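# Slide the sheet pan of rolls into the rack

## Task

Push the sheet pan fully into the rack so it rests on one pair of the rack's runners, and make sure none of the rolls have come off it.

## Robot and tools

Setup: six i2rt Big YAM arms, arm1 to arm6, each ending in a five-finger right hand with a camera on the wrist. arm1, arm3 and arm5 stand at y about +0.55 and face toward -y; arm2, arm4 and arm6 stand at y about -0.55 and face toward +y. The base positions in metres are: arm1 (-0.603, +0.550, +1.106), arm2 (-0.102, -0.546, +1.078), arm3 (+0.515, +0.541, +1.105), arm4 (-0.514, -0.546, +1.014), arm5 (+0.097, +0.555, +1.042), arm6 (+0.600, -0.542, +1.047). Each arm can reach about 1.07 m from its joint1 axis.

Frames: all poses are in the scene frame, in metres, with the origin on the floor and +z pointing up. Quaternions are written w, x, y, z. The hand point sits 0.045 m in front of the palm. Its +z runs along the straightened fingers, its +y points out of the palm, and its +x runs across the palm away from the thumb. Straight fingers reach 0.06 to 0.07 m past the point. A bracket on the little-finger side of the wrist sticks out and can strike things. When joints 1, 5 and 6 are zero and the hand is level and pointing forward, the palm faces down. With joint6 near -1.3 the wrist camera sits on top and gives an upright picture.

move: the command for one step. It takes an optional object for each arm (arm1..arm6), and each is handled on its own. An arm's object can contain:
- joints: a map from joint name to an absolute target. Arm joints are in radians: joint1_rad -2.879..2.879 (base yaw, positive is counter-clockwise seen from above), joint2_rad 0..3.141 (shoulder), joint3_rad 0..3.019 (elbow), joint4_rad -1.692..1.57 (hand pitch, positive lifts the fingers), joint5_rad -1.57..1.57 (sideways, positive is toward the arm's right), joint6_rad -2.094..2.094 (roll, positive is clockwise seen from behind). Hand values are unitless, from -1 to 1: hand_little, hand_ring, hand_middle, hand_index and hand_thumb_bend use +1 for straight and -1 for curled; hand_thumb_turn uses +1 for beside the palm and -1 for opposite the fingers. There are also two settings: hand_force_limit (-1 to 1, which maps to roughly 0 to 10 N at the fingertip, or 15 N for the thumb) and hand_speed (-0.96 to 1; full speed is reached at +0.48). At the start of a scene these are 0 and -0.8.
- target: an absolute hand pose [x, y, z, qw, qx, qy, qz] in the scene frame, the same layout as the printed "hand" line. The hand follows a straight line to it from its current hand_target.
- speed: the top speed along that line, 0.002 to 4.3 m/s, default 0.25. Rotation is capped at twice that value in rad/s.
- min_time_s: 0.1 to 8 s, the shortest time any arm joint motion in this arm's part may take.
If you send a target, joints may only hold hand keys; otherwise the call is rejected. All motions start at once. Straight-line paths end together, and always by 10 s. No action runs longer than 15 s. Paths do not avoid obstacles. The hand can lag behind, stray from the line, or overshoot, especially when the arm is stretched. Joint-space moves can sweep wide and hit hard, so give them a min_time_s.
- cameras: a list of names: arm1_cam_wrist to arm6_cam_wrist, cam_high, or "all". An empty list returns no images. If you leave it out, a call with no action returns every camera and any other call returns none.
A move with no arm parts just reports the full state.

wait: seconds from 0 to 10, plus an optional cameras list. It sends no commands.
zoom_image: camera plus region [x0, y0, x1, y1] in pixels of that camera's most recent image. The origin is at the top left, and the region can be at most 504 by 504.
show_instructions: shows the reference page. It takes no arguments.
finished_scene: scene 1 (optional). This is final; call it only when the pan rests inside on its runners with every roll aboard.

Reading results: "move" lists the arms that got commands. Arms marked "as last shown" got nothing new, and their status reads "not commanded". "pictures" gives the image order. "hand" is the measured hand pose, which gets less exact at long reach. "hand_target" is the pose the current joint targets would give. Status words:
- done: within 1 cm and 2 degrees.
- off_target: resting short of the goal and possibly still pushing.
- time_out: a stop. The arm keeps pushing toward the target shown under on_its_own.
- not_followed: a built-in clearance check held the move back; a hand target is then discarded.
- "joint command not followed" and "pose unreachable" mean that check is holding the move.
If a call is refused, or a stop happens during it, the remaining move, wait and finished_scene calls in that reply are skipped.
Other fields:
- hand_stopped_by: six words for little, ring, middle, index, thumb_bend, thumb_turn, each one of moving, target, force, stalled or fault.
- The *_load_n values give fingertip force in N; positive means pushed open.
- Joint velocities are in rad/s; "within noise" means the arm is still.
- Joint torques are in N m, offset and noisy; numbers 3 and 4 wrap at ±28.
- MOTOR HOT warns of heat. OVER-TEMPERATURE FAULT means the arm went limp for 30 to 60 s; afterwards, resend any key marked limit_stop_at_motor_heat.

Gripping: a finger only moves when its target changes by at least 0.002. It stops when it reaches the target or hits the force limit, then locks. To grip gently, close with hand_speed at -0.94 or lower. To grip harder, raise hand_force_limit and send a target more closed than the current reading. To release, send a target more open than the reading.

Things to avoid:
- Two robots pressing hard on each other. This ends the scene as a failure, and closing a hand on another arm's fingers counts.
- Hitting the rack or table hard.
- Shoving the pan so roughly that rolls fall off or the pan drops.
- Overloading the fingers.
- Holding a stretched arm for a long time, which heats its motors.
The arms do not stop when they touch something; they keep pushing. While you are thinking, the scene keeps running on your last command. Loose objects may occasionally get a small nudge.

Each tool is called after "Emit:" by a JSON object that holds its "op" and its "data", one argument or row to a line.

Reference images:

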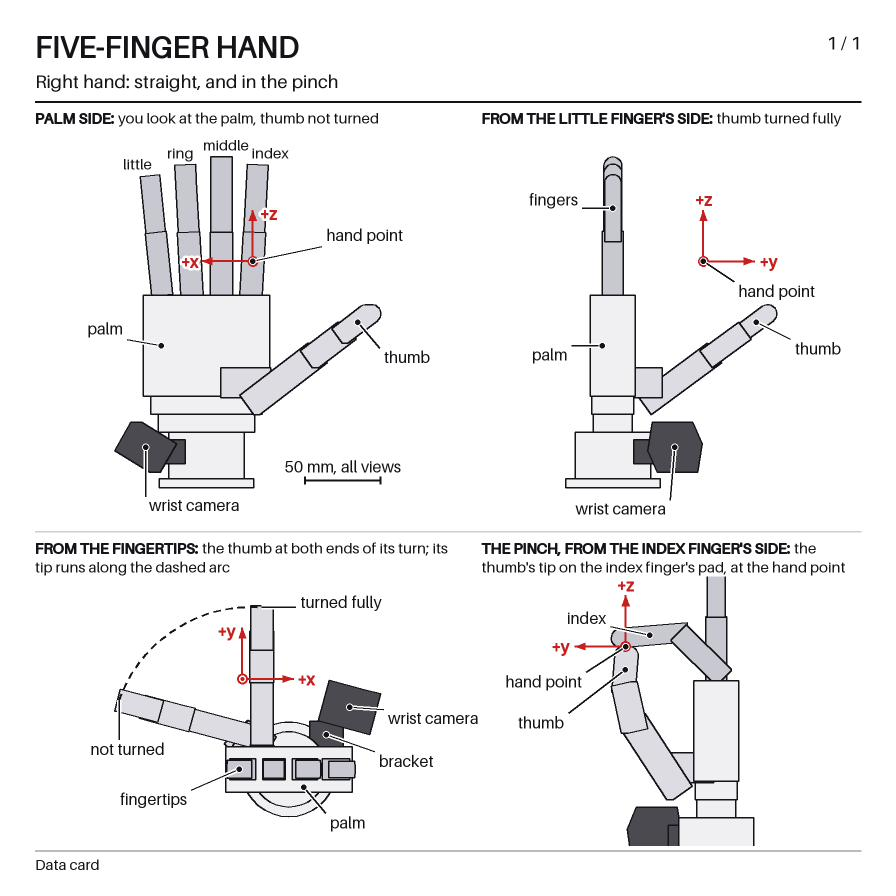

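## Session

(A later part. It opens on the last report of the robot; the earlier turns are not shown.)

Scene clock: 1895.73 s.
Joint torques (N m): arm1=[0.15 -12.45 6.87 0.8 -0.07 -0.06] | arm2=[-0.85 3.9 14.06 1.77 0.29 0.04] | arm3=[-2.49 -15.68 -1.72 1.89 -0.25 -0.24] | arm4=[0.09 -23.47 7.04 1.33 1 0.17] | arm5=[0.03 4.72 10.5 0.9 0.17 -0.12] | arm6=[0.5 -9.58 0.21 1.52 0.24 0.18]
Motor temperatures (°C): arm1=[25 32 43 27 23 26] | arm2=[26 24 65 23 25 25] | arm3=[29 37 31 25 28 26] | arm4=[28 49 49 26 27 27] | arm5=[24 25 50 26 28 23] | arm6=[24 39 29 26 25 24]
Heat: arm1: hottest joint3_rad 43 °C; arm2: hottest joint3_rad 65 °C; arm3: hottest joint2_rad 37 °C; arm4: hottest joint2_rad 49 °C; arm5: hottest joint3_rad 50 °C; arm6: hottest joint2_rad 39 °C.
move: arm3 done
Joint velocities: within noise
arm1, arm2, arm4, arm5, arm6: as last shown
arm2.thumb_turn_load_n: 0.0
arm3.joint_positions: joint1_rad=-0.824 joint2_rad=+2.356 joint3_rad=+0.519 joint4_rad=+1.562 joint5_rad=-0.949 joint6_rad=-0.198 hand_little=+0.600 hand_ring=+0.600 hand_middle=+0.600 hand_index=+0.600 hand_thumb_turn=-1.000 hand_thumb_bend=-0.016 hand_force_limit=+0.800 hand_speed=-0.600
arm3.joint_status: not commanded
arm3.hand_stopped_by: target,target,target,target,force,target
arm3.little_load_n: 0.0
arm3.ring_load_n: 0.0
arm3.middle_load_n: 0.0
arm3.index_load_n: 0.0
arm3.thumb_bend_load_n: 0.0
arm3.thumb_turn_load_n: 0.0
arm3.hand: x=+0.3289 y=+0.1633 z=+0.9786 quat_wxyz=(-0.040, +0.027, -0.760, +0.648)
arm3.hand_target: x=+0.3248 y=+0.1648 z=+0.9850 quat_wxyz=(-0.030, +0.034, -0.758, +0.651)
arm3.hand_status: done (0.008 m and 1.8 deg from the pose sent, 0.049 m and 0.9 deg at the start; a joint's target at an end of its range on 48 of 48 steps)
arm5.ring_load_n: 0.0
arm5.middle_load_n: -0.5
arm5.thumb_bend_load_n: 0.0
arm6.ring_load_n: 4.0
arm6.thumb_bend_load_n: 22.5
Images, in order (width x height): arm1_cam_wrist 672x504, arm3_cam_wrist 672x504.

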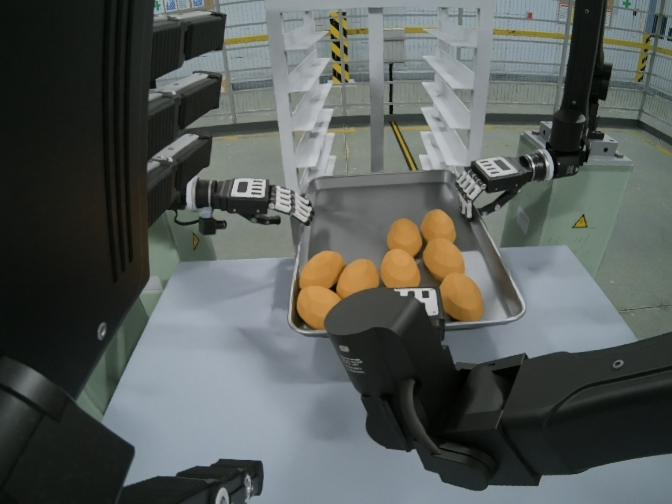

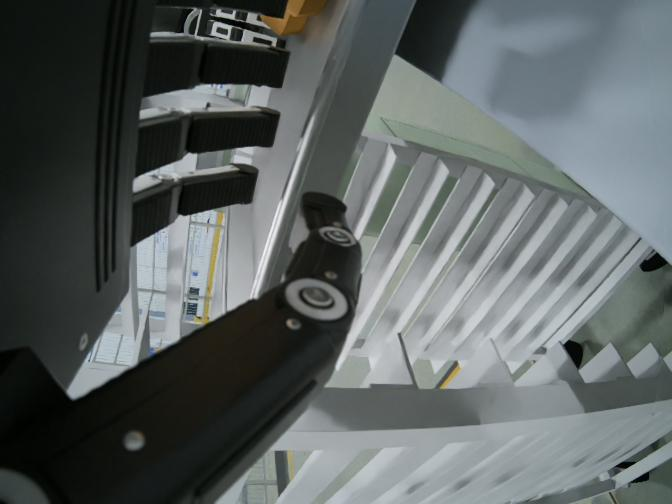

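Emit:
{"op": "move", "data": {
  "arm3": {"target": [0.27, 0.25, 1.12, 0.0281, -0.0323, 0.754, -0.6555], "speed": 0.15},
  "arm6": {"joints": {"hand_speed": -0.85, "hand_index": 0.0, "hand_middle": 0.0, "hand_ring": 0.0, "hand_little": 0.0}},
  "cameras": ["arm1_cam_wrist", "arm3_cam_wrist"]
}}

Emit:
{"op": "zoom_image", "data": {
  "camera": "arm1_cam_wrist",
  "region": [270, 100, 490, 265]
}}

Scene clock: 1901.60 s.
Joint torques (N m): arm1=[0.32 -12.22 6.87 0.75 -0.07 -0.06] | arm2=[-0.85 3.78 14.06 1.78 0.29 0.04] | arm3=[-2.26 -11.75 4.51 1.78 -0.34 -0.2] | arm4=[-0.38 -23.12 7.08 1.46 0.97 0.21] | arm5=[0.5 3.9 10.63 1.07 0.25 -0.14] | arm6=[-0.62 -10.34 0.65 1.69 0.34 0.13]
Motor temperatures (°C): arm1=[25 32 43 27 23 26] | arm2=[26 24 65 23 25 25] | arm3=[29 37 31 25 28 26] | arm4=[28 50 49 26 27 27] | arm5=[24 25 50 26 28 23] | arm6=[24 39 29 26 25 24]
Heat: arm1: hottest joint3_rad 43 °C; arm2: hottest joint3_rad 65 °C; arm3: hottest joint2_rad 37 °C; arm4: hottest joint2_rad 50 °C; arm5: hottest joint3_rad 50 °C; arm6: hottest joint2_rad 39 °C.
move: arm3 off_target; arm6 done
Joint velocities: within noise
arm1, arm2, arm4, arm5: as last shown
arm1.thumb_bend_load_n: -0.5
arm3.joint_positions: joint1_rad=-1.156 joint2_rad=+1.700 joint3_rad=+0.400 joint4_rad=+0.795 joint5_rad=-1.259 joint6_rad=-0.439 hand_little=+0.600 hand_ring=+0.600 hand_middle=+0.600 hand_index=+0.600 hand_thumb_turn=-1.000 hand_thumb_bend=-0.016 hand_force_limit=+0.800 hand_speed=-0.600
arm3.joint_status: not commanded
arm3.hand_stopped_by: target,target,target,target,force,target
arm3.little_load_n: 0.0
arm3.ring_load_n: 0.0
arm3.middle_load_n: 0.0
arm3.index_load_n: 0.0
arm3.thumb_bend_load_n: 0.0
arm3.thumb_turn_load_n: 0.0
arm3.hand: x=+0.2809 y=+0.2516 z=+1.1127 quat_wxyz=(-0.045, +0.019, -0.757, +0.652)
arm3.hand_target: x=+0.2701 y=+0.2501 z=+1.1200 quat_wxyz=(-0.028, +0.032, -0.754, +0.656)
arm3.hand_status: off_target (0.013 m and 2.5 deg from the pose sent, 0.176 m and 1.9 deg at the start)
arm4.joint_positions: joint1_rad=-0.626 joint2_rad=+2.363 joint3_rad=+1.629 joint4_rad=+0.358 joint5_rad=+1.037 joint6_rad=+0.260 hand_little=-0.127 hand_ring=-0.107 hand_middle=-0.105 hand_index=-0.165 hand_thumb_turn=-1.000 hand_thumb_bend=+0.021 hand_force_limit=+0.600 hand_speed=-0.920
arm4.little_load_n: 1.0
arm4.ring_load_n: 6.0
arm4.middle_load_n: 7.5
arm4.index_load_n: 5.0
arm4.thumb_bend_load_n: 29.0
arm4.thumb_turn_load_n: 2.0
arm4.hand: x=+0.0695 y=+0.0229 z=+0.9901 quat_wxyz=(-0.412, +0.528, -0.555, +0.494)
arm4.hand_target: x=+0.0725 y=+0.0300 z=+1.0381 quat_wxyz=(-0.435, +0.500, -0.565, +0.491)
arm5.middle_load_n: 0.0
arm5.thumb_turn_load_n: 0.0
arm6.joint_positions: joint1_rad=+0.984 joint2_rad=+2.182 joint3_rad=+0.452 joint4_rad=+1.527 joint5_rad=+0.844 joint6_rad=+0.153 hand_little=+0.000 hand_ring=+0.000 hand_middle=+0.000 hand_index=+0.000 hand_thumb_turn=-1.000 hand_thumb_bend=-0.053 hand_force_limit=+0.900 hand_speed=-0.850
arm6.joint_status: all done
arm6.hand_stopped_by: target,target,target,target,force,target
arm6.little_load_n: 0.0
arm6.ring_load_n: 0.0
arm6.middle_load_n: 0.0
arm6.index_load_n: 0.0
arm6.thumb_bend_load_n: 4.0
arm6.thumb_turn_load_n: 1.0
arm6.hand: x=+0.3038 y=-0.1816 z=+0.9690 quat_wxyz=(-0.657, +0.752, +0.037, -0.029)
arm6.hand_target: x=+0.3050 y=-0.1809 z=+0.9652 quat_wxyz=(-0.655, +0.754, +0.033, -0.028)
arm6.hand_status: not commanded
Images, in order (width x height): arm1_cam_wrist 672x504, arm3_cam_wrist 672x504.

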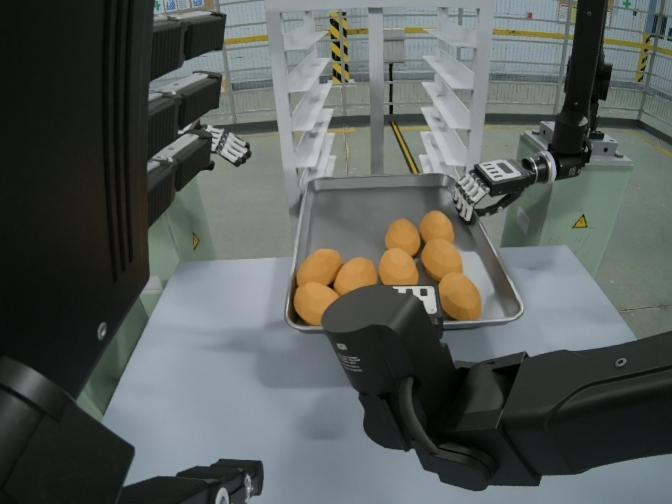

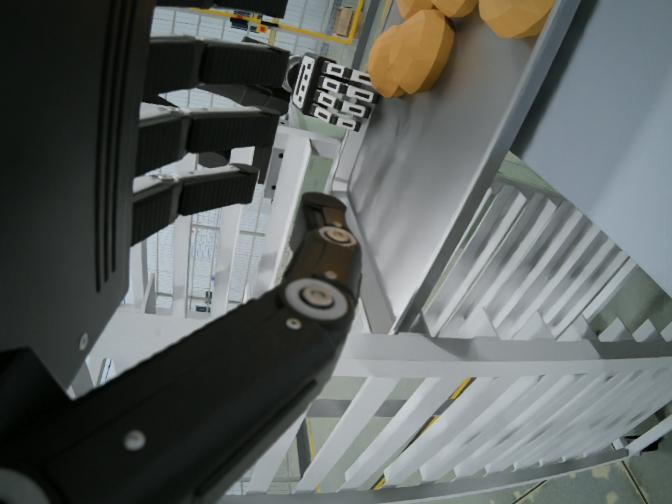

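Scaled by 2.291 from the camera's image (finer frame: 960x720).

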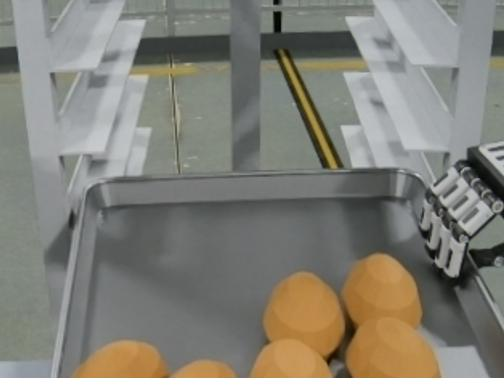

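Emit:
{"op": "move", "data": {
  "arm6": {"joints": {"hand_speed": -0.6, "hand_index": 0.6, "hand_middle": 0.6, "hand_ring": 0.6, "hand_little": 0.6}}
}}

Emit:
{"op": "move", "data": {
  "arm6": {"target": [0.295, -0.225, 0.985, -0.6555, 0.754, 0.0323, -0.0281], "speed": 0.05},
  "cameras": ["arm1_cam_wrist", "arm6_cam_wrist", "arm3_cam_wrist"]
}}

Emit:
{"op": "zoom_image", "data": {
  "camera": "arm1_cam_wrist",
  "region": [270, 100, 490, 265]
}}

Scene clock: 1909.53 s.
Joint torques (N m): arm1=[0.03 -12.28 6.91 0.8 -0.07 -0.07] | arm2=[-0.85 3.78 14.05 1.76 0.29 0.04] | arm3=[-2.26 -11.81 4.51 1.47 -0.34 -0.21] | arm4=[-0.15 -23.18 6.98 1.43 0.98 0.14] | arm5=[0.21 4.48 10.62 1.13 0.26 -0.09] | arm6=[-0.67 -10.46 0.62 1.7 0.35 0.13]
Motor temperatures (°C): arm1=[25 32 43 27 23 26] | arm2=[26 24 65 23 25 25] | arm3=[29 37 32 25 28 26] | arm4=[28 52 49 26 28 27] | arm5=[24 25 50 26 28 23] | arm6=[24 39 29 26 25 24]
Heat: arm1: hottest joint3_rad 43 °C; arm2: hottest joint3_rad 65 °C; arm3: hottest joint2_rad 37 °C; arm4: hottest joint2_rad 52 °C; arm5: hottest joint3_rad 50 °C; arm6: hottest joint2_rad 39 °C.
move: arm6 done
Joint velocities: within noise
arm1.joint_positions: joint1_rad=+0.426 joint2_rad=+1.673 joint3_rad=+0.928 joint4_rad=+0.647 joint5_rad=-1.153 joint6_rad=-1.381 hand_little=+1.000 hand_ring=+1.000 hand_middle=+1.000 hand_index=+1.000 hand_thumb_turn=+1.000 hand_thumb_bend=+1.000 hand_force_limit=+0.000 hand_speed=-0.800
arm1.joint_status: not commanded
arm1.hand_stopped_by: target,target,target,target,target,target
arm1.little_load_n: 0.0
arm1.ring_load_n: 0.0
arm1.middle_load_n: 0.0
arm1.index_load_n: 0.5
arm1.thumb_bend_load_n: 0.0
arm1.thumb_turn_load_n: 0.0
arm1.hand: x=-0.2198 y=+0.0588 z=+1.2922 quat_wxyz=(-0.096, +0.709, -0.100, +0.691)
arm1.hand_target: x=-0.2201 y=+0.0600 z=+1.2999 quat_wxyz=(-0.092, +0.709, -0.095, +0.693)
arm1.hand_status: not commanded
arm2, arm3, arm4, arm5: as last shown
arm3.joint_positions: joint1_rad=-1.156 joint2_rad=+1.700 joint3_rad=+0.400 joint4_rad=+0.795 joint5_rad=-1.259 joint6_rad=-0.440 hand_little=+0.600 hand_ring=+0.600 hand_middle=+0.600 hand_index=+0.600 hand_thumb_turn=-1.000 hand_thumb_bend=-0.016 hand_force_limit=+0.800 hand_speed=-0.600
arm3.hand: x=+0.2809 y=+0.2517 z=+1.1126 quat_wxyz=(-0.045, +0.019, -0.757, +0.652)
arm4.joint_positions: joint1_rad=-0.626 joint2_rad=+2.362 joint3_rad=+1.629 joint4_rad=+0.358 joint5_rad=+1.037 joint6_rad=+0.260 hand_little=-0.127 hand_ring=-0.107 hand_middle=-0.105 hand_index=-0.165 hand_thumb_turn=-1.000 hand_thumb_bend=+0.021 hand_force_limit=+0.600 hand_speed=-0.920
arm4.little_load_n: 2.0
arm4.ring_load_n: 6.5
arm4.middle_load_n: 7.0
arm4.index_load_n: 4.5
arm4.hand: x=+0.0695 y=+0.0229 z=+0.9904 quat_wxyz=(-0.412, +0.527, -0.555, +0.494)
arm4.hand_target: x=+0.0725 y=+0.0300 z=+1.0380 quat_wxyz=(-0.435, +0.500, -0.565, +0.491)
arm6.joint_positions: joint1_rad=+0.984 joint2_rad=+2.183 joint3_rad=+0.452 joint4_rad=+1.527 joint5_rad=+0.844 joint6_rad=+0.153 hand_little=+0.600 hand_ring=+0.600 hand_middle=+0.600 hand_index=+0.600 hand_thumb_turn=-1.000 hand_thumb_bend=-0.054 hand_force_limit=+0.900 hand_speed=-0.600
arm6.joint_status: all done
arm6.hand_stopped_by: target,target,target,target,force,target
arm6.little_load_n: -0.5
arm6.ring_load_n: -0.5
arm6.middle_load_n: 0.0
arm6.index_load_n: 0.0
arm6.thumb_bend_load_n: 2.0
arm6.thumb_turn_load_n: 1.0
arm6.hand: x=+0.3039 y=-0.1818 z=+0.9686 quat_wxyz=(-0.657, +0.753, +0.037, -0.029)
arm6.hand_target: x=+0.3049 y=-0.1809 z=+0.9653 quat_wxyz=(-0.655, +0.754, +0.033, -0.028)
arm6.hand_status: not commanded
pictures: none

Scene clock: 1911.23 s.
Joint torques (N m): arm1=[-0.09 -12.22 6.86 0.8 -0.07 -0.06] | arm2=[-0.91 3.84 14.08 1.78 0.28 0.04] | arm3=[-2.2 -11.87 4.51 1.47 -0.35 -0.22] | arm4=[0.5 -23 6.98 1.33 0.95 0.12] | arm5=[0.21 3.78 10.51 1.09 0.18 -0.06] | arm6=[0.56 -10.81 0.05 1.29 0.33 0.16]
Motor temperatures (°C): arm1=[25 32 43 27 23 26] | arm2=[26 24 65 23 25 25] | arm3=[29 37 32 25 28 26] | arm4=[28 52 49 26 28 27] | arm5=[24 25 50 26 28 23] | arm6=[24 39 29 26 25 24]
Heat: arm1: hottest joint3_rad 43 °C; arm2: hottest joint3_rad 65 °C; arm3: hottest joint2_rad 37 °C; arm4: hottest joint2_rad 52 °C; arm5: hottest joint3_rad 50 °C; arm6: hottest joint2_rad 39 °C.
move: arm6 done
Joint velocities: within noise
arm1, arm2, arm3, arm4, arm5: as last shown
arm1.index_load_n: 0.0
arm3.thumb_bend_load_n: 0.5
arm4.little_load_n: 2.5
arm4.ring_load_n: 7.0
arm4.hand: x=+0.0695 y=+0.0228 z=+0.9904 quat_wxyz=(-0.412, +0.527, -0.555, +0.494)
arm6.joint_positions: joint1_rad=+1.113 joint2_rad=+2.106 joint3_rad=+0.400 joint4_rad=+1.464 joint5_rad=+0.984 joint6_rad=+0.202 hand_little=+0.600 hand_ring=+0.600 hand_middle=+0.600 hand_index=+0.600 hand_thumb_turn=-1.000 hand_thumb_bend=-0.055 hand_force_limit=+0.900 hand_speed=-0.600
arm6.joint_status: not commanded
arm6.hand_stopped_by: target,target,target,target,force,target
arm6.little_load_n: 0.0
arm6.ring_load_n: 0.0
arm6.middle_load_n: 0.0
arm6.index_load_n: 0.0
arm6.thumb_bend_load_n: 0.0
arm6.thumb_turn_load_n: 0.0
arm6.hand: x=+0.2969 y=-0.2205 z=+0.9850 quat_wxyz=(-0.658, +0.752, +0.032, -0.023)
arm6.hand_target: x=+0.2951 y=-0.2249 z=+0.9851 quat_wxyz=(-0.656, +0.754, +0.032, -0.028)
arm6.hand_status: done (0.005 m and 0.6 deg from the pose sent, 0.047 m and 0.6 deg at the start)
pictures: arm1_cam_wrist, arm3_cam_wrist, arm6_cam_wrist
Images, in order (width x height): arm1_cam_wrist 672x504, arm3_cam_wrist 672x504, arm6_cam_wrist 672x504.

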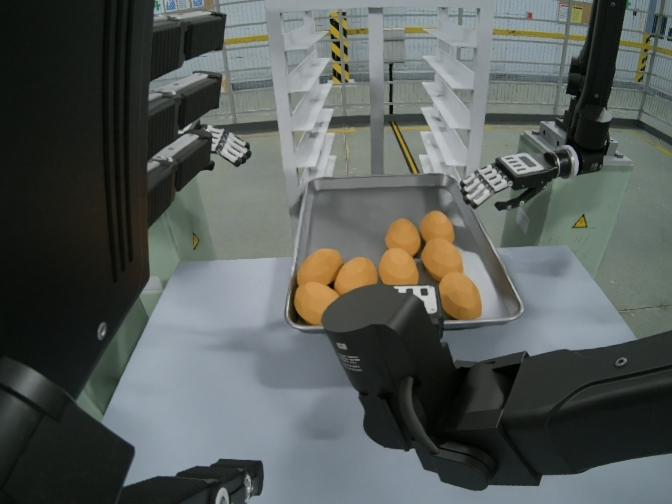

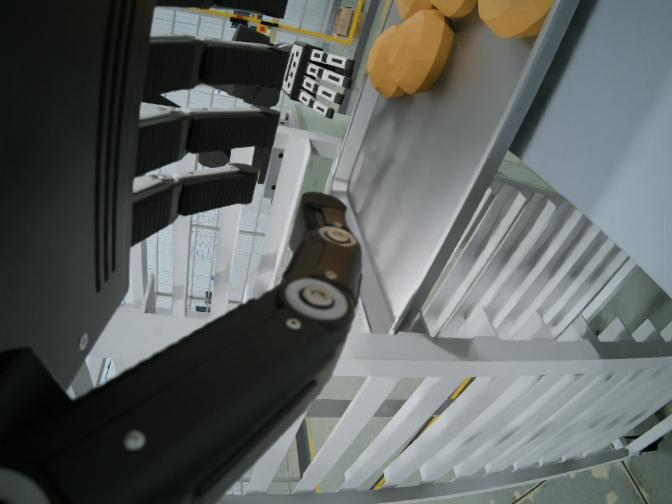

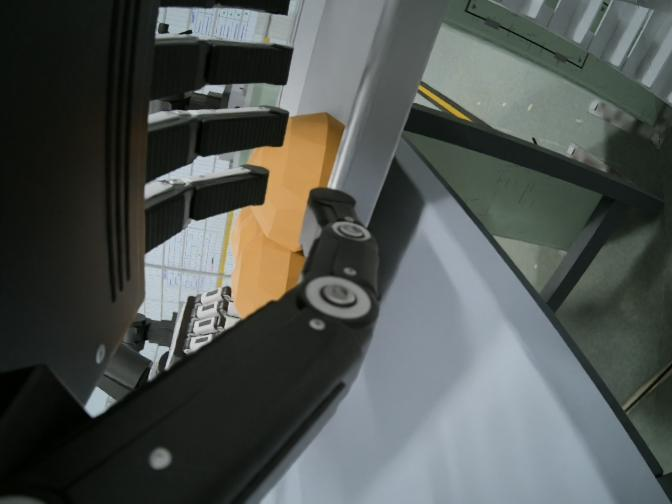

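Scaled by 2.291 from the camera's image (finer frame: 960x720).

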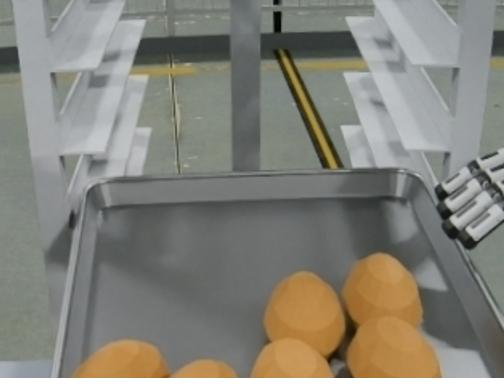

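Emit:
{"op": "zoom_image", "data": {
  "camera": "arm3_cam_wrist",
  "region": [280, 150, 530, 400]
}}

Scaled by 2.016 from the camera's image (finer frame: 960x720).

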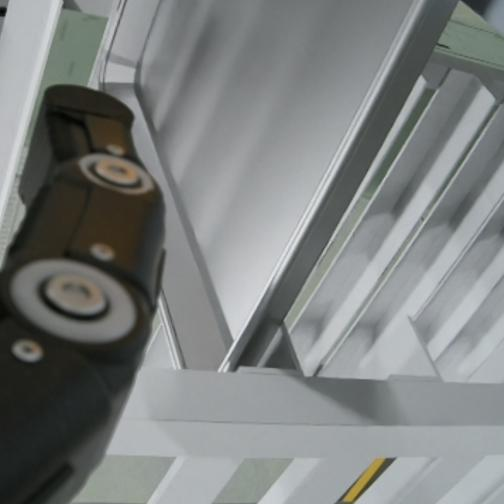

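Emit:
{"op": "move", "data": {
  "arm4": {"target": [0.115, 0.0250, 1.020, 0.4347, -0.5001, 0.5653, -0.4913], "speed": 0.04},
  "cameras": ["arm1_cam_wrist", "arm4_cam_wrist", "arm3_cam_wrist"]
}}

Emit:
{"op": "zoom_image", "data": {
  "camera": "arm1_cam_wrist",
  "region": [270, 100, 490, 265]
}}

Scene clock: 1926.33 s.
Joint torques (N m): arm1=[0.03 -12.45 6.82 0.81 -0.07 -0.05] | arm2=[-0.85 3.78 14.06 1.74 0.29 0.04] | arm3=[-2.26 -11.81 4.52 1.48 -0.34 -0.22] | arm4=[-2.9 -19.78 12.05 2.47 0.5 -0.1] | arm5=[0.73 4.54 10.55 1.02 0.23 -0.09] | arm6=[0.56 -10.75 0.08 1.32 0.33 0.17]
Motor temperatures (°C): arm1=[25 32 43 27 23 26] | arm2=[26 24 65 23 25 25] | arm3=[29 36 33 25 29 26] | arm4=[28 54 49 26 28 27] | arm5=[24 25 50 26 28 23] | arm6=[24 39 29 26 25 24]
Heat: arm1: hottest joint3_rad 43 °C; arm2: hottest joint3_rad 65 °C; arm3: hottest joint2_rad 36 °C; arm4: hottest joint2_rad 54 °C; arm5: hottest joint3_rad 50 °C; arm6: hottest joint2_rad 39 °C.
move: arm4 off_target
Joint velocities: within noise
arm1, arm2, arm3, arm5, arm6: as last shown
arm2.thumb_turn_load_n: 0.5
arm3.thumb_bend_load_n: 0.0
arm4.joint_positions: joint1_rad=-0.635 joint2_rad=+2.386 joint3_rad=+1.629 joint4_rad=+0.358 joint5_rad=+1.001 joint6_rad=+0.253 hand_little=-0.127 hand_ring=-0.107 hand_middle=-0.105 hand_index=-0.164 hand_thumb_turn=-1.000 hand_thumb_bend=+0.021 hand_force_limit=+0.600 hand_speed=-0.920
arm4.joint_status: not commanded
arm4.hand_stopped_by: force,force,force,force,target,target
arm4.little_load_n: 0.0
arm4.ring_load_n: 0.5
arm4.middle_load_n: 11.0
arm4.index_load_n: 9.0
arm4.thumb_bend_load_n: 37.0
arm4.thumb_turn_load_n: 3.5
arm4.hand: x=+0.0712 y=+0.0205 z=+0.9696 quat_wxyz=(-0.406, +0.544, -0.549, +0.487)
arm4.hand_target: x=+0.1110 y=+0.0205 z=+1.0214 quat_wxyz=(-0.435, +0.500, -0.565, +0.492)
arm4.hand_status: off_target (0.067 m and 6.3 deg from the pose sent, 0.054 m and 4.2 deg at the start)
arm5.index_load_n: 0.5
arm6.joint_positions: joint1_rad=+1.113 joint2_rad=+2.106 joint3_rad=+0.400 joint4_rad=+1.463 joint5_rad=+0.984 joint6_rad=+0.202 hand_little=+0.600 hand_ring=+0.600 hand_middle=+0.600 hand_index=+0.600 hand_thumb_turn=-1.000 hand_thumb_bend=-0.055 hand_force_limit=+0.900 hand_speed=-0.600
arm6.little_load_n: -0.5
arm6.hand: x=+0.2969 y=-0.2205 z=+0.9849 quat_wxyz=(-0.658, +0.752, +0.032, -0.023)
arm6.hand_target: x=+0.2951 y=-0.2249 z=+0.9850 quat_wxyz=(-0.656, +0.754, +0.032, -0.028)
pictures: arm1_cam_wrist, arm3_cam_wrist, arm4_cam_wrist
Images, in order (width x height): arm1_cam_wrist 672x504, arm3_cam_wrist 672x504, arm4_cam_wrist 672x504.

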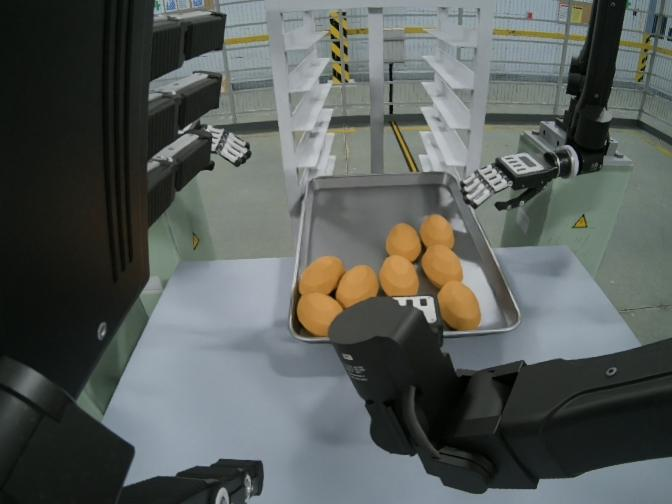

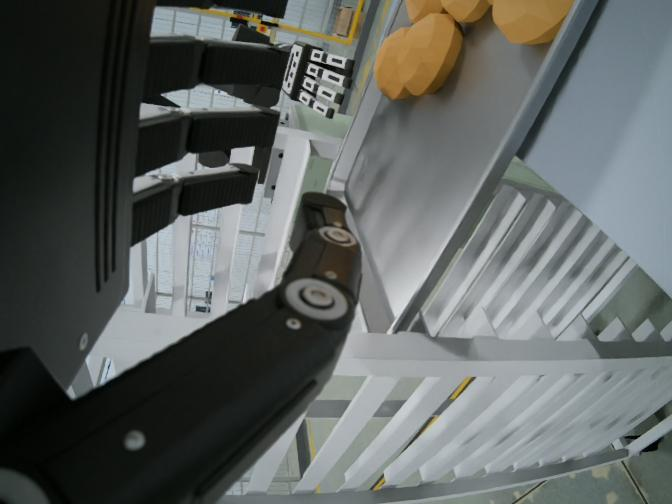

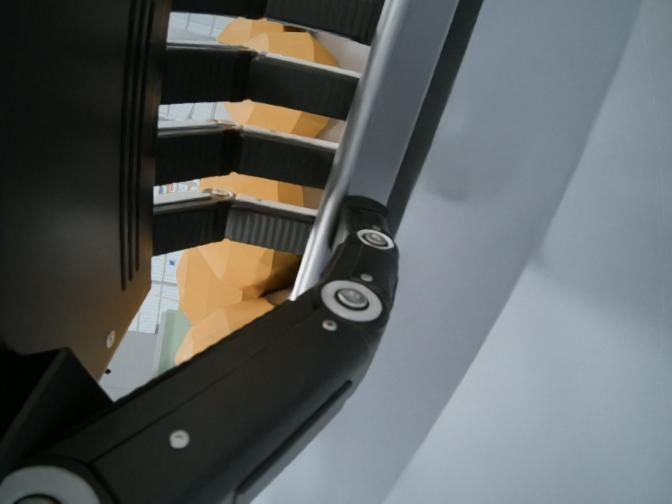

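Scaled by 2.291 from the camera's image (finer frame: 960x720).

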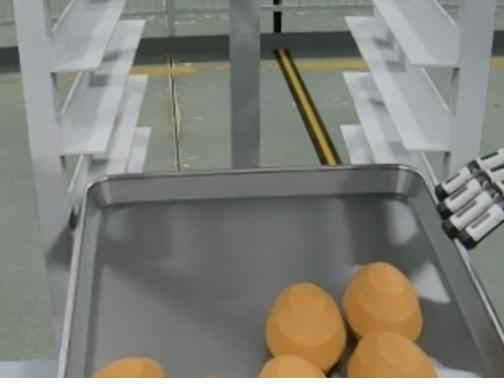

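Emit:
{"op": "move", "data": {
  "arm6": {"target": [0.25, -0.27, 1.12, -0.6555, 0.754, 0.0323, -0.0281], "speed": 0.15},
  "arm4": {"target": [0.085, 0.0250, 1.028, 0.4347, -0.5001, 0.5653, -0.4913], "speed": 0.04},
  "cameras": ["arm6_cam_wrist", "arm1_cam_wrist", "cam_high"]
}}

Emit:
{"op": "zoom_image", "data": {
  "camera": "arm6_cam_wrist",
  "region": [280, 50, 560, 400]
}}

Scene clock: 1936.13 s.
Joint torques (N m): arm1=[0.15 -12.34 6.86 0.77 -0.07 -0.07] | arm2=[-0.85 3.84 14.08 1.77 0.29 0.04] | arm3=[-2.26 -11.81 4.51 1.47 -0.34 -0.21] | arm4=[-1.32 -22.83 7.66 2.33 1.01 0.07] | arm5=[0.15 4.72 10.59 1.13 0.21 -0.11] | arm6=[0.56 -7.47 6.95 1.25 0.44 0.18]
Motor temperatures (°C): arm1=[25 32 43 27 23 26] | arm2=[26 24 65 23 25 25] | arm3=[29 36 33 24 29 26] | arm4=[28 54 51 26 27 27] | arm5=[24 25 50 26 28 23] | arm6=[24 39 29 26 25 24]
Heat: arm1: hottest joint3_rad 43 °C; arm2: hottest joint3_rad 65 °C; arm3: hottest joint2_rad 36 °C; arm4: hottest joint2_rad 54 °C; arm5: hottest joint3_rad 50 °C; arm6: hottest joint2_rad 39 °C.
move: arm4 off_target; arm6 off_target
Joint velocities: within noise
arm1, arm3, arm5: as last shown
arm2.joint_positions: joint1_rad=+0.005 joint2_rad=+0.585 joint3_rad=+1.394 joint4_rad=-1.197 joint5_rad=+0.295 joint6_rad=-1.289 hand_little=+1.000 hand_ring=+1.000 hand_middle=+1.000 hand_index=+1.000 hand_thumb_turn=-1.000 hand_thumb_bend=+0.000 hand_force_limit=+0.000 hand_speed=+0.000
arm2.joint_status: not commanded
arm2.hand_stopped_by: target,target,target,target,target,target
arm2.little_load_n: 0.0
arm2.ring_load_n: 0.0
arm2.middle_load_n: 0.0
arm2.index_load_n: 0.0
arm2.thumb_bend_load_n: 0.0
arm2.thumb_turn_load_n: 0.0
arm2.hand: x=+0.0084 y=-0.3289 z=+1.6136 quat_wxyz=(-0.363, +0.711, +0.421, +0.430)
arm2.hand_target: x=+0.0064 y=-0.3339 z=+1.6323 quat_wxyz=(-0.377, +0.706, +0.413, +0.434)
arm2.hand_status: not commanded
arm4.joint_positions: joint1_rad=-0.634 joint2_rad=+2.384 joint3_rad=+1.629 joint4_rad=+0.358 joint5_rad=+1.019 joint6_rad=+0.257 hand_little=-0.127 hand_ring=-0.107 hand_middle=-0.105 hand_index=-0.164 hand_thumb_turn=-1.000 hand_thumb_bend=+0.021 hand_force_limit=+0.600 hand_speed=-0.920
arm4.joint_status: not commanded
arm4.hand_stopped_by: force,force,force,force,target,target
arm4.little_load_n: 0.0
arm4.ring_load_n: 4.0
arm4.middle_load_n: 11.0
arm4.index_load_n: 7.5
arm4.thumb_bend_load_n: 35.5
arm4.thumb_turn_load_n: 2.5
arm4.hand: x=+0.0714 y=+0.0184 z=+0.9722 quat_wxyz=(-0.404, +0.538, -0.552, +0.492)
arm4.hand_target: x=+0.0845 y=+0.0240 z=+1.0271 quat_wxyz=(-0.434, +0.500, -0.566, +0.491)
arm4.hand_status: off_target (0.058 m and 5.8 deg from the pose sent, 0.060 m and 6.3 deg at the start)
arm5.index_load_n: 0.0
arm6.joint_positions: joint1_rad=+1.307 joint2_rad=+1.469 joint3_rad=+0.410 joint4_rad=+0.675 joint5_rad=+1.169 joint6_rad=+0.325 hand_little=+0.600 hand_ring=+0.600 hand_middle=+0.600 hand_index=+0.600 hand_thumb_turn=-1.000 hand_thumb_bend=-0.055 hand_force_limit=+0.900 hand_speed=-0.600
arm6.joint_status: not commanded
arm6.hand_stopped_by: target,target,target,target,force,target
arm6.little_load_n: 0.0
arm6.ring_load_n: 0.0
arm6.middle_load_n: 0.0
arm6.index_load_n: 0.0
arm6.thumb_bend_load_n: 0.0
arm6.thumb_turn_load_n: 0.0
arm6.hand: x=+0.2645 y=-0.2702 z=+1.1094 quat_wxyz=(-0.653, +0.756, +0.042, -0.012)
arm6.hand_target: x=+0.2503 y=-0.2702 z=+1.1202 quat_wxyz=(-0.656, +0.754, +0.032, -0.028)
arm6.hand_status: off_target (0.018 m and 2.2 deg from the pose sent, 0.151 m and 0.6 deg at the start)
pictures: arm1_cam_wrist, arm6_cam_wrist, cam_high
Images, in order (width x height): arm1_cam_wrist 672x504, arm6_cam_wrist 672x504, cam_high 896x504.

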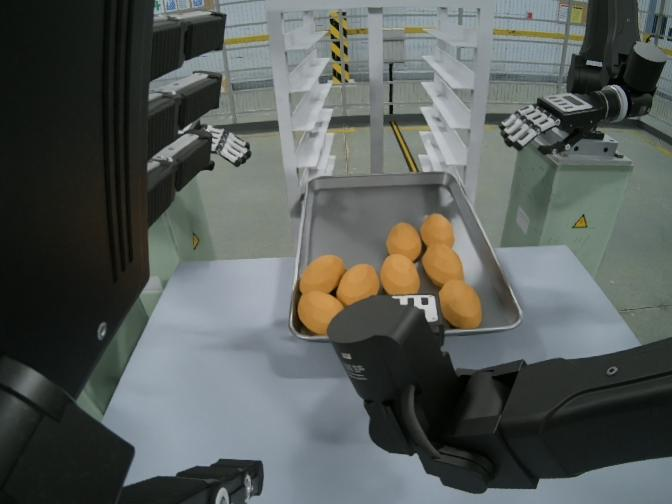

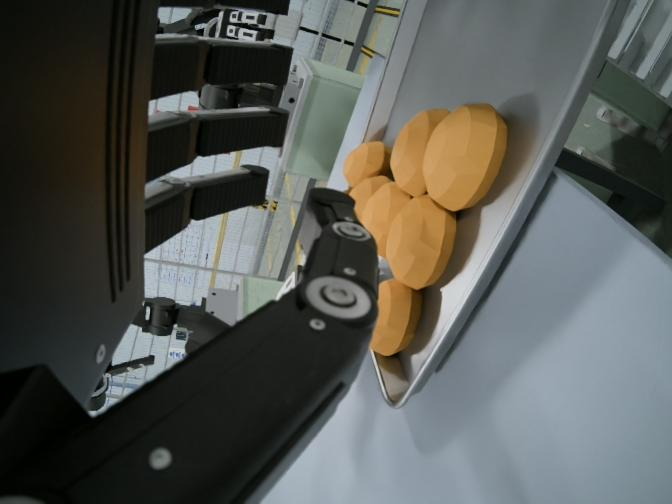

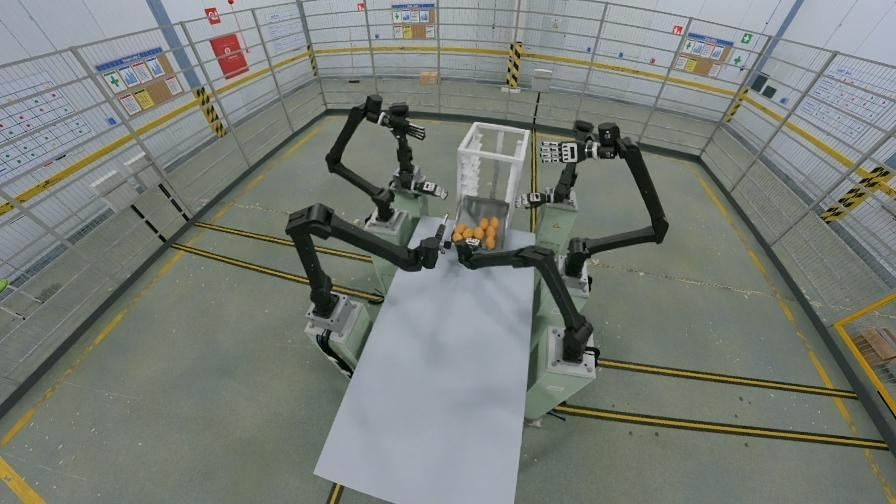

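Scaled by 1.440 from the camera's image (finer frame: 960x720).

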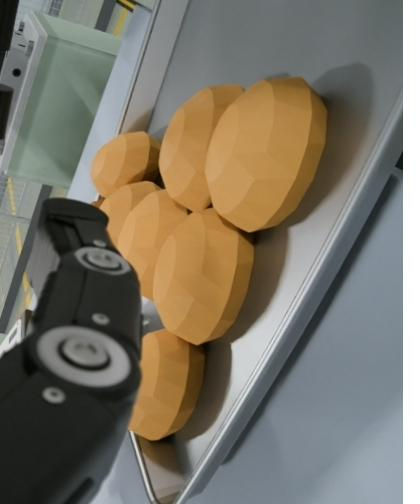

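Emit:
{"op": "move", "data": {
  "arm3": {"joints": {"hand_thumb_turn": 1, "hand_thumb_bend": 1, "hand_index": 1, "hand_middle": 1, "hand_ring": 1, "hand_little": 1, "hand_speed": 0.3}},
  "cameras": ["arm3_cam_wrist"]
}}

Emit:
{"op": "zoom_image", "data": {
  "camera": "arm3_cam_wrist",
  "region": [280, 50, 560, 400]
}}

Scene clock: 1943.13 s.
Joint torques (N m): arm1=[0.03 -12.34 6.87 0.83 -0.07 -0.06] | arm2=[-0.91 3.84 14.08 1.77 0.29 0.04] | arm3=[-2.26 -11.75 4.49 1.47 -0.35 -0.19] | arm4=[-0.85 -22.42 7.64 2.22 1.02 0.08] | arm5=[0.85 4.19 10.51 0.92 0.18 -0.11] | arm6=[0.5 -7.53 6.97 1.14 0.44 0.18]
Motor temperatures (°C): arm1=[25 32 43 27 23 26] | arm2=[26 24 65 23 25 25] | arm3=[29 36 33 24 29 26] | arm4=[28 53 51 26 28 27] | arm5=[24 25 50 26 28 23] | arm6=[24 39 30 26 25 24]
Heat: arm1: hottest joint3_rad 43 °C; arm2: hottest joint3_rad 65 °C; arm3: hottest joint2_rad 36 °C; arm4: hottest joint2_rad 53 °C; arm5: hottest joint3_rad 50 °C; arm6: hottest joint2_rad 39 °C.
move: arm3 done
Joint velocities: within noise
arm1, arm2, arm4, arm6: as last shown
arm3.joint_positions: joint1_rad=-1.156 joint2_rad=+1.699 joint3_rad=+0.400 joint4_rad=+0.795 joint5_rad=-1.259 joint6_rad=-0.441 hand_little=+1.000 hand_ring=+1.000 hand_middle=+1.000 hand_index=+1.000 hand_thumb_turn=+1.000 hand_thumb_bend=+1.000 hand_force_limit=+0.800 hand_speed=+0.300
arm3.joint_status: all done
arm3.hand_stopped_by: target,target,target,target,target,target
arm3.little_load_n: 0.0
arm3.ring_load_n: 0.0
arm3.middle_load_n: -0.5
arm3.index_load_n: 0.0
arm3.thumb_bend_load_n: 0.0
arm3.thumb_turn_load_n: 0.0
arm3.hand: x=+0.2808 y=+0.2517 z=+1.1127 quat_wxyz=(-0.045, +0.019, -0.757, +0.652)
arm3.hand_target: x=+0.2701 y=+0.2500 z=+1.1200 quat_wxyz=(-0.028, +0.032, -0.754, +0.656)
arm3.hand_status: not commanded
arm5.joint_positions: joint1_rad=-0.112 joint2_rad=+0.492 joint3_rad=+1.313 joint4_rad=-1.193 joint5_rad=-0.203 joint6_rad=-1.199 hand_little=+1.000 hand_ring=+1.000 hand_middle=+1.000 hand_index=+1.000 hand_thumb_turn=-1.000 hand_thumb_bend=+0.000 hand_force_limit=+0.000 hand_speed=+0.000
arm5.joint_status: not commanded
arm5.hand_stopped_by: target,target,target,target,target,target
arm5.little_load_n: 0.0
arm5.ring_load_n: 0.0
arm5.middle_load_n: 0.0
arm5.index_load_n: 0.0
arm5.thumb_bend_load_n: 0.0
arm5.thumb_turn_load_n: 0.0
arm5.hand: x=+0.0679 y=+0.3434 z=+1.5456 quat_wxyz=(+0.286, +0.468, -0.676, +0.492)
arm5.hand_target: x=+0.0700 y=+0.3461 z=+1.5614 quat_wxyz=(+0.292, +0.472, -0.666, +0.498)
arm5.hand_status: not commanded
arm6.little_load_n: -0.5
arm6.hand: x=+0.2645 y=-0.2702 z=+1.1093 quat_wxyz=(-0.653, +0.756, +0.042, -0.012)
arm6.hand_target: x=+0.2504 y=-0.2702 z=+1.1201 quat_wxyz=(-0.656, +0.754, +0.032, -0.028)
Images, in order (width x height): arm3_cam_wrist 672x504.

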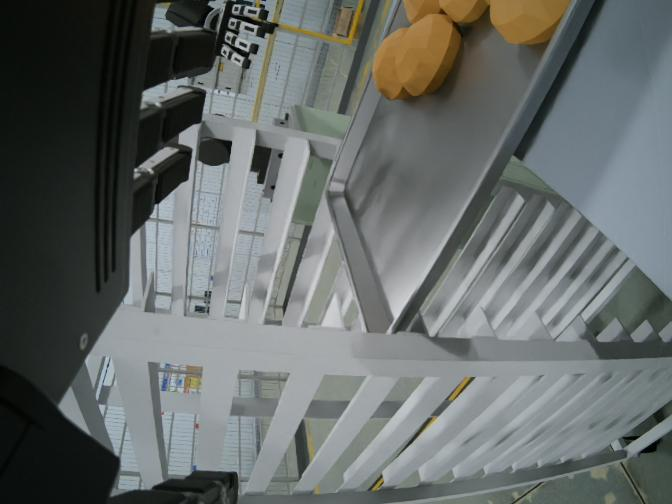

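Scaled by 1.440 from the camera's image (finer frame: 960x720).

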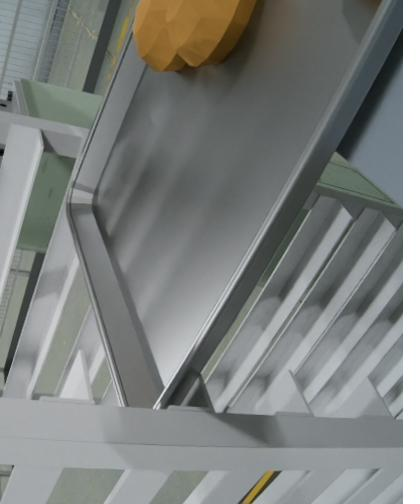

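Emit:
{"op": "zoom_image", "data": {
  "camera": "arm3_cam_wrist",
  "region": [280, 90, 420, 230]
}}

Emit:
{"op": "zoom_image", "data": {
  "camera": "arm3_cam_wrist",
  "region": [320, 270, 480, 400]
}}

Scaled by 3.600 from the camera's image (finer frame: 960x720).

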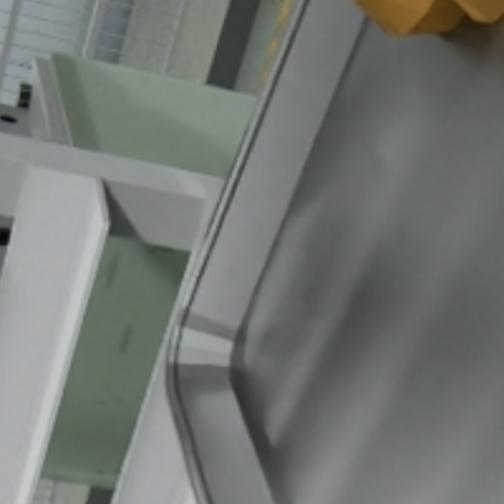

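Scaled by 3.150 from the camera's image (finer frame: 960x720).

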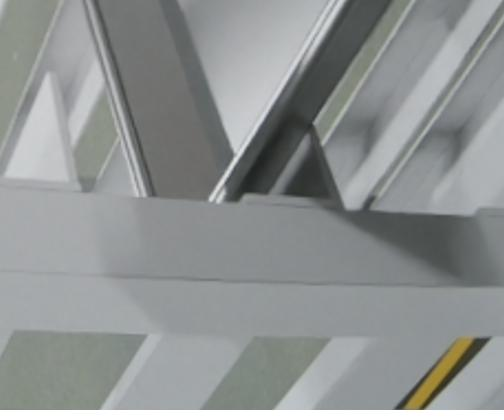

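Emit:
{"op": "move", "data": {
  "cameras": ["arm1_cam_wrist", "arm3_cam_wrist", "arm5_cam_wrist", "arm2_cam_wrist"]
}}

Emit:
{"op": "zoom_image", "data": {
  "camera": "arm1_cam_wrist",
  "region": [265, 40, 345, 200]
}}

Emit:
{"op": "zoom_image", "data": {
  "camera": "arm1_cam_wrist",
  "region": [415, 40, 495, 200]
}}

Scene clock: 1963.20 s.
Joint torques (N m): arm1=[-0.03 -12.34 6.86 0.85 -0.07 -0.06] | arm2=[-0.85 3.84 14.08 1.77 0.29 0.04] | arm3=[-2.26 -11.69 4.49 1.47 -0.35 -0.19] | arm4=[-0.73 -22.77 7.6 2.33 1.03 0.05] | arm5=[0.38 3.72 10.63 0.99 0.21 -0.09] | arm6=[0.56 -7.53 6.98 1.17 0.44 0.18]
Motor temperatures (°C): arm1=[25 32 43 27 23 26] | arm2=[26 24 65 23 25 25] | arm3=[29 36 34 24 29 26] | arm4=[28 51 50 27 28 26] | arm5=[24 25 50 26 28 23] | arm6=[24 38 33 26 25 24]
Heat: arm1: hottest joint3_rad 43 °C; arm2: hottest joint3_rad 65 °C; arm3: hottest joint2_rad 36 °C; arm4: hottest joint2_rad 51 °C; arm5: hottest joint3_rad 50 °C; arm6: hottest joint2_rad 38 °C.
Joint velocities: within noise
arm1.joint_positions: joint1_rad=+0.426 joint2_rad=+1.673 joint3_rad=+0.928 joint4_rad=+0.647 joint5_rad=-1.153 joint6_rad=-1.381 hand_little=+1.000 hand_ring=+1.000 hand_middle=+1.000 hand_index=+1.000 hand_thumb_turn=+1.000 hand_thumb_bend=+1.000 hand_force_limit=+0.000 hand_speed=-0.800
arm1.joint_status: not commanded
arm1.hand_stopped_by: target,target,target,target,target,target
arm1.little_load_n: 0.0
arm1.ring_load_n: 0.0
arm1.middle_load_n: 0.0
arm1.index_load_n: 0.0
arm1.thumb_bend_load_n: 0.5
arm1.thumb_turn_load_n: 0.0
arm1.hand: x=-0.2198 y=+0.0588 z=+1.2922 quat_wxyz=(-0.096, +0.709, -0.100, +0.691) (m; scene frame)
arm1.hand_target: x=-0.2201 y=+0.0600 z=+1.2999 quat_wxyz=(-0.092, +0.709, -0.095, +0.693) (m; scene frame)
arm1.hand_status: not commanded
arm2.joint_positions: joint1_rad=+0.005 joint2_rad=+0.585 joint3_rad=+1.394 joint4_rad=-1.197 joint5_rad=+0.295 joint6_rad=-1.289 hand_little=+1.000 hand_ring=+1.000 hand_middle=+1.000 hand_index=+1.000 hand_thumb_turn=-1.000 hand_thumb_bend=+0.000 hand_force_limit=+0.000 hand_speed=+0.000
arm2.joint_status: not commanded
arm2.hand_stopped_by: target,target,target,target,target,target
arm2.little_load_n: 0.0
arm2.ring_load_n: 0.0
arm2.middle_load_n: 0.0
arm2.index_load_n: 0.0
arm2.thumb_bend_load_n: 0.0
arm2.thumb_turn_load_n: 0.0
arm2.hand: x=+0.0084 y=-0.3289 z=+1.6136 quat_wxyz=(-0.363, +0.711, +0.421, +0.430) (m; scene frame)
arm2.hand_target: x=+0.0064 y=-0.3339 z=+1.6323 quat_wxyz=(-0.377, +0.706, +0.413, +0.434) (m; scene frame)
arm2.hand_status: not commanded
arm3.joint_positions: joint1_rad=-1.156 joint2_rad=+1.699 joint3_rad=+0.400 joint4_rad=+0.795 joint5_rad=-1.259 joint6_rad=-0.441 hand_little=+1.000 hand_ring=+1.000 hand_middle=+1.000 hand_index=+1.000 hand_thumb_turn=+1.000 hand_thumb_bend=+1.000 hand_force_limit=+0.800 hand_speed=+0.300
arm3.joint_status: all done
arm3.hand_stopped_by: target,target,target,target,target,target
arm3.little_load_n: 0.0
arm3.ring_load_n: 0.0
arm3.middle_load_n: 0.0
arm3.index_load_n: 0.0
arm3.thumb_bend_load_n: 0.0
arm3.thumb_turn_load_n: -0.5
arm3.hand: x=+0.2808 y=+0.2517 z=+1.1127 quat_wxyz=(-0.045, +0.019, -0.757, +0.652) (m; scene frame)
arm3.hand_target: x=+0.2701 y=+0.2500 z=+1.1200 quat_wxyz=(-0.028, +0.032, -0.754, +0.656) (m; scene frame)
arm3.hand_status: not commanded
arm4.joint_positions: joint1_rad=-0.634 joint2_rad=+2.384 joint3_rad=+1.629 joint4_rad=+0.358 joint5_rad=+1.019 joint6_rad=+0.257 hand_little=-0.127 hand_ring=-0.107 hand_middle=-0.105 hand_index=-0.164 hand_thumb_turn=-1.000 hand_thumb_bend=+0.021 hand_force_limit=+0.600 hand_speed=-0.920
arm4.joint_status: not commanded
arm4.hand_stopped_by: force,force,force,force,target,target
arm4.little_load_n: 0.0
arm4.ring_load_n: 4.0
arm4.middle_load_n: 11.0
arm4.index_load_n: 7.0
arm4.thumb_bend_load_n: 35.5
arm4.thumb_turn_load_n: 2.0
arm4.hand: x=+0.0714 y=+0.0184 z=+0.9722 quat_wxyz=(-0.404, +0.538, -0.552, +0.492) (m; scene frame)
arm4.hand_target: x=+0.0845 y=+0.0240 z=+1.0271 quat_wxyz=(-0.434, +0.500, -0.566, +0.491) (m; scene frame)
arm4.hand_status: not commanded
arm5.joint_positions: joint1_rad=-0.112 joint2_rad=+0.492 joint3_rad=+1.313 joint4_rad=-1.193 joint5_rad=-0.203 joint6_rad=-1.199 hand_little=+1.000 hand_ring=+1.000 hand_middle=+1.000 hand_index=+1.000 hand_thumb_turn=-1.000 hand_thumb_bend=+0.000 hand_force_limit=+0.000 hand_speed=+0.000
arm5.joint_status: not commanded
arm5.hand_stopped_by: target,target,target,target,target,target
arm5.little_load_n: 0.0
arm5.ring_load_n: 0.0
arm5.middle_load_n: 0.0
arm5.index_load_n: -0.5
arm5.thumb_bend_load_n: 0.0
arm5.thumb_turn_load_n: 0.0
arm5.hand: x=+0.0679 y=+0.3434 z=+1.5456 quat_wxyz=(+0.286, +0.468, -0.676, +0.492) (m; scene frame)
arm5.hand_target: x=+0.0700 y=+0.3461 z=+1.5614 quat_wxyz=(+0.292, +0.472, -0.666, +0.498) (m; scene frame)
arm5.hand_status: not commanded
arm6.joint_positions: joint1_rad=+1.307 joint2_rad=+1.469 joint3_rad=+0.410 joint4_rad=+0.675 joint5_rad=+1.169 joint6_rad=+0.325 hand_little=+0.600 hand_ring=+0.600 hand_middle=+0.600 hand_index=+0.600 hand_thumb_turn=-1.000 hand_thumb_bend=-0.055 hand_force_limit=+0.900 hand_speed=-0.600
arm6.joint_status: not commanded
arm6.hand_stopped_by: target,target,target,target,force,target
arm6.little_load_n: 0.0
arm6.ring_load_n: 0.0
arm6.middle_load_n: 0.0
arm6.index_load_n: 0.0
arm6.thumb_bend_load_n: 0.0
arm6.thumb_turn_load_n: 0.0
arm6.hand: x=+0.2645 y=-0.2702 z=+1.1093 quat_wxyz=(-0.653, +0.756, +0.042, -0.012) (m; scene frame)
arm6.hand_target: x=+0.2504 y=-0.2702 z=+1.1201 quat_wxyz=(-0.656, +0.754, +0.032, -0.028) (m; scene frame)
arm6.hand_status: not commanded
pictures: arm1_cam_wrist, arm2_cam_wrist, arm3_cam_wrist, arm5_cam_wrist
Images, in order (width x height): arm1_cam_wrist 672x504, arm2_cam_wrist 672x504, arm3_cam_wrist 672x504, arm5_cam_wrist 672x504.

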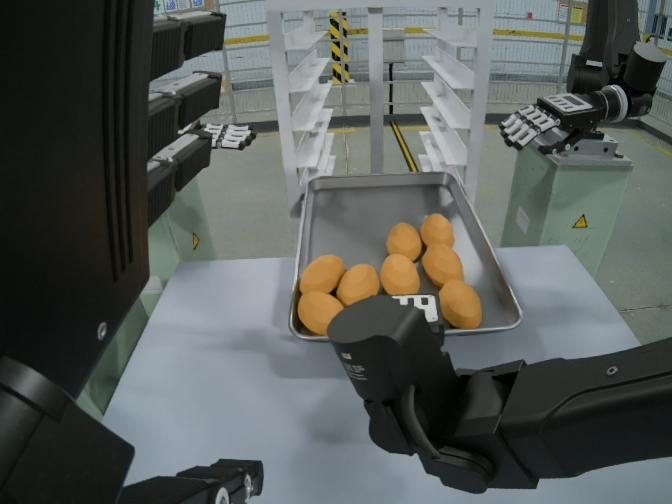

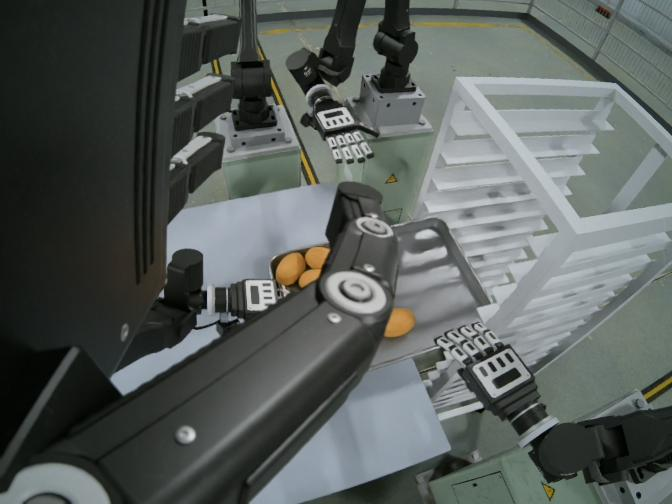

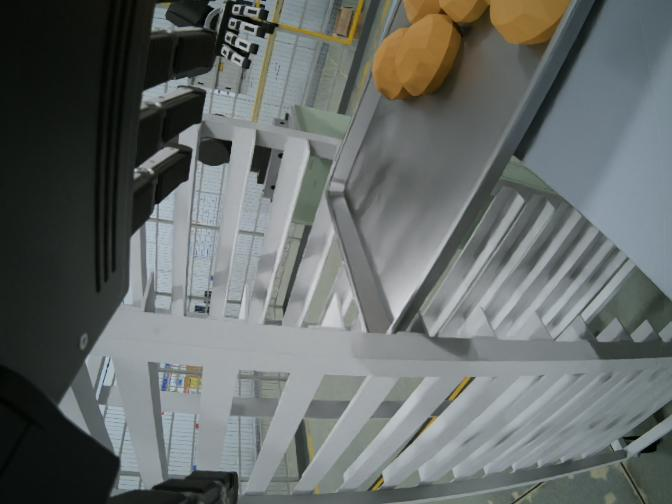

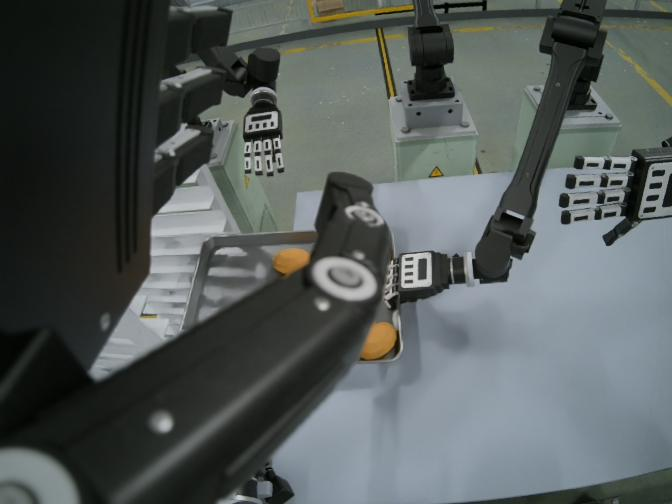

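Scaled by 3.150 from the camera's image (finer frame: 960x720).

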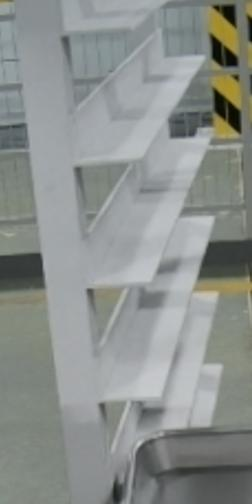

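Scaled by 3.150 from the camera's image (finer frame: 960x720).

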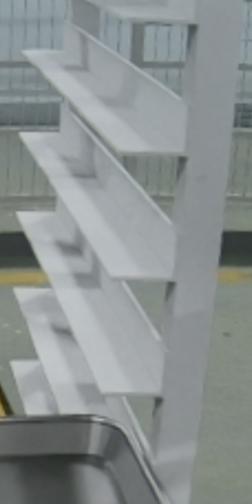

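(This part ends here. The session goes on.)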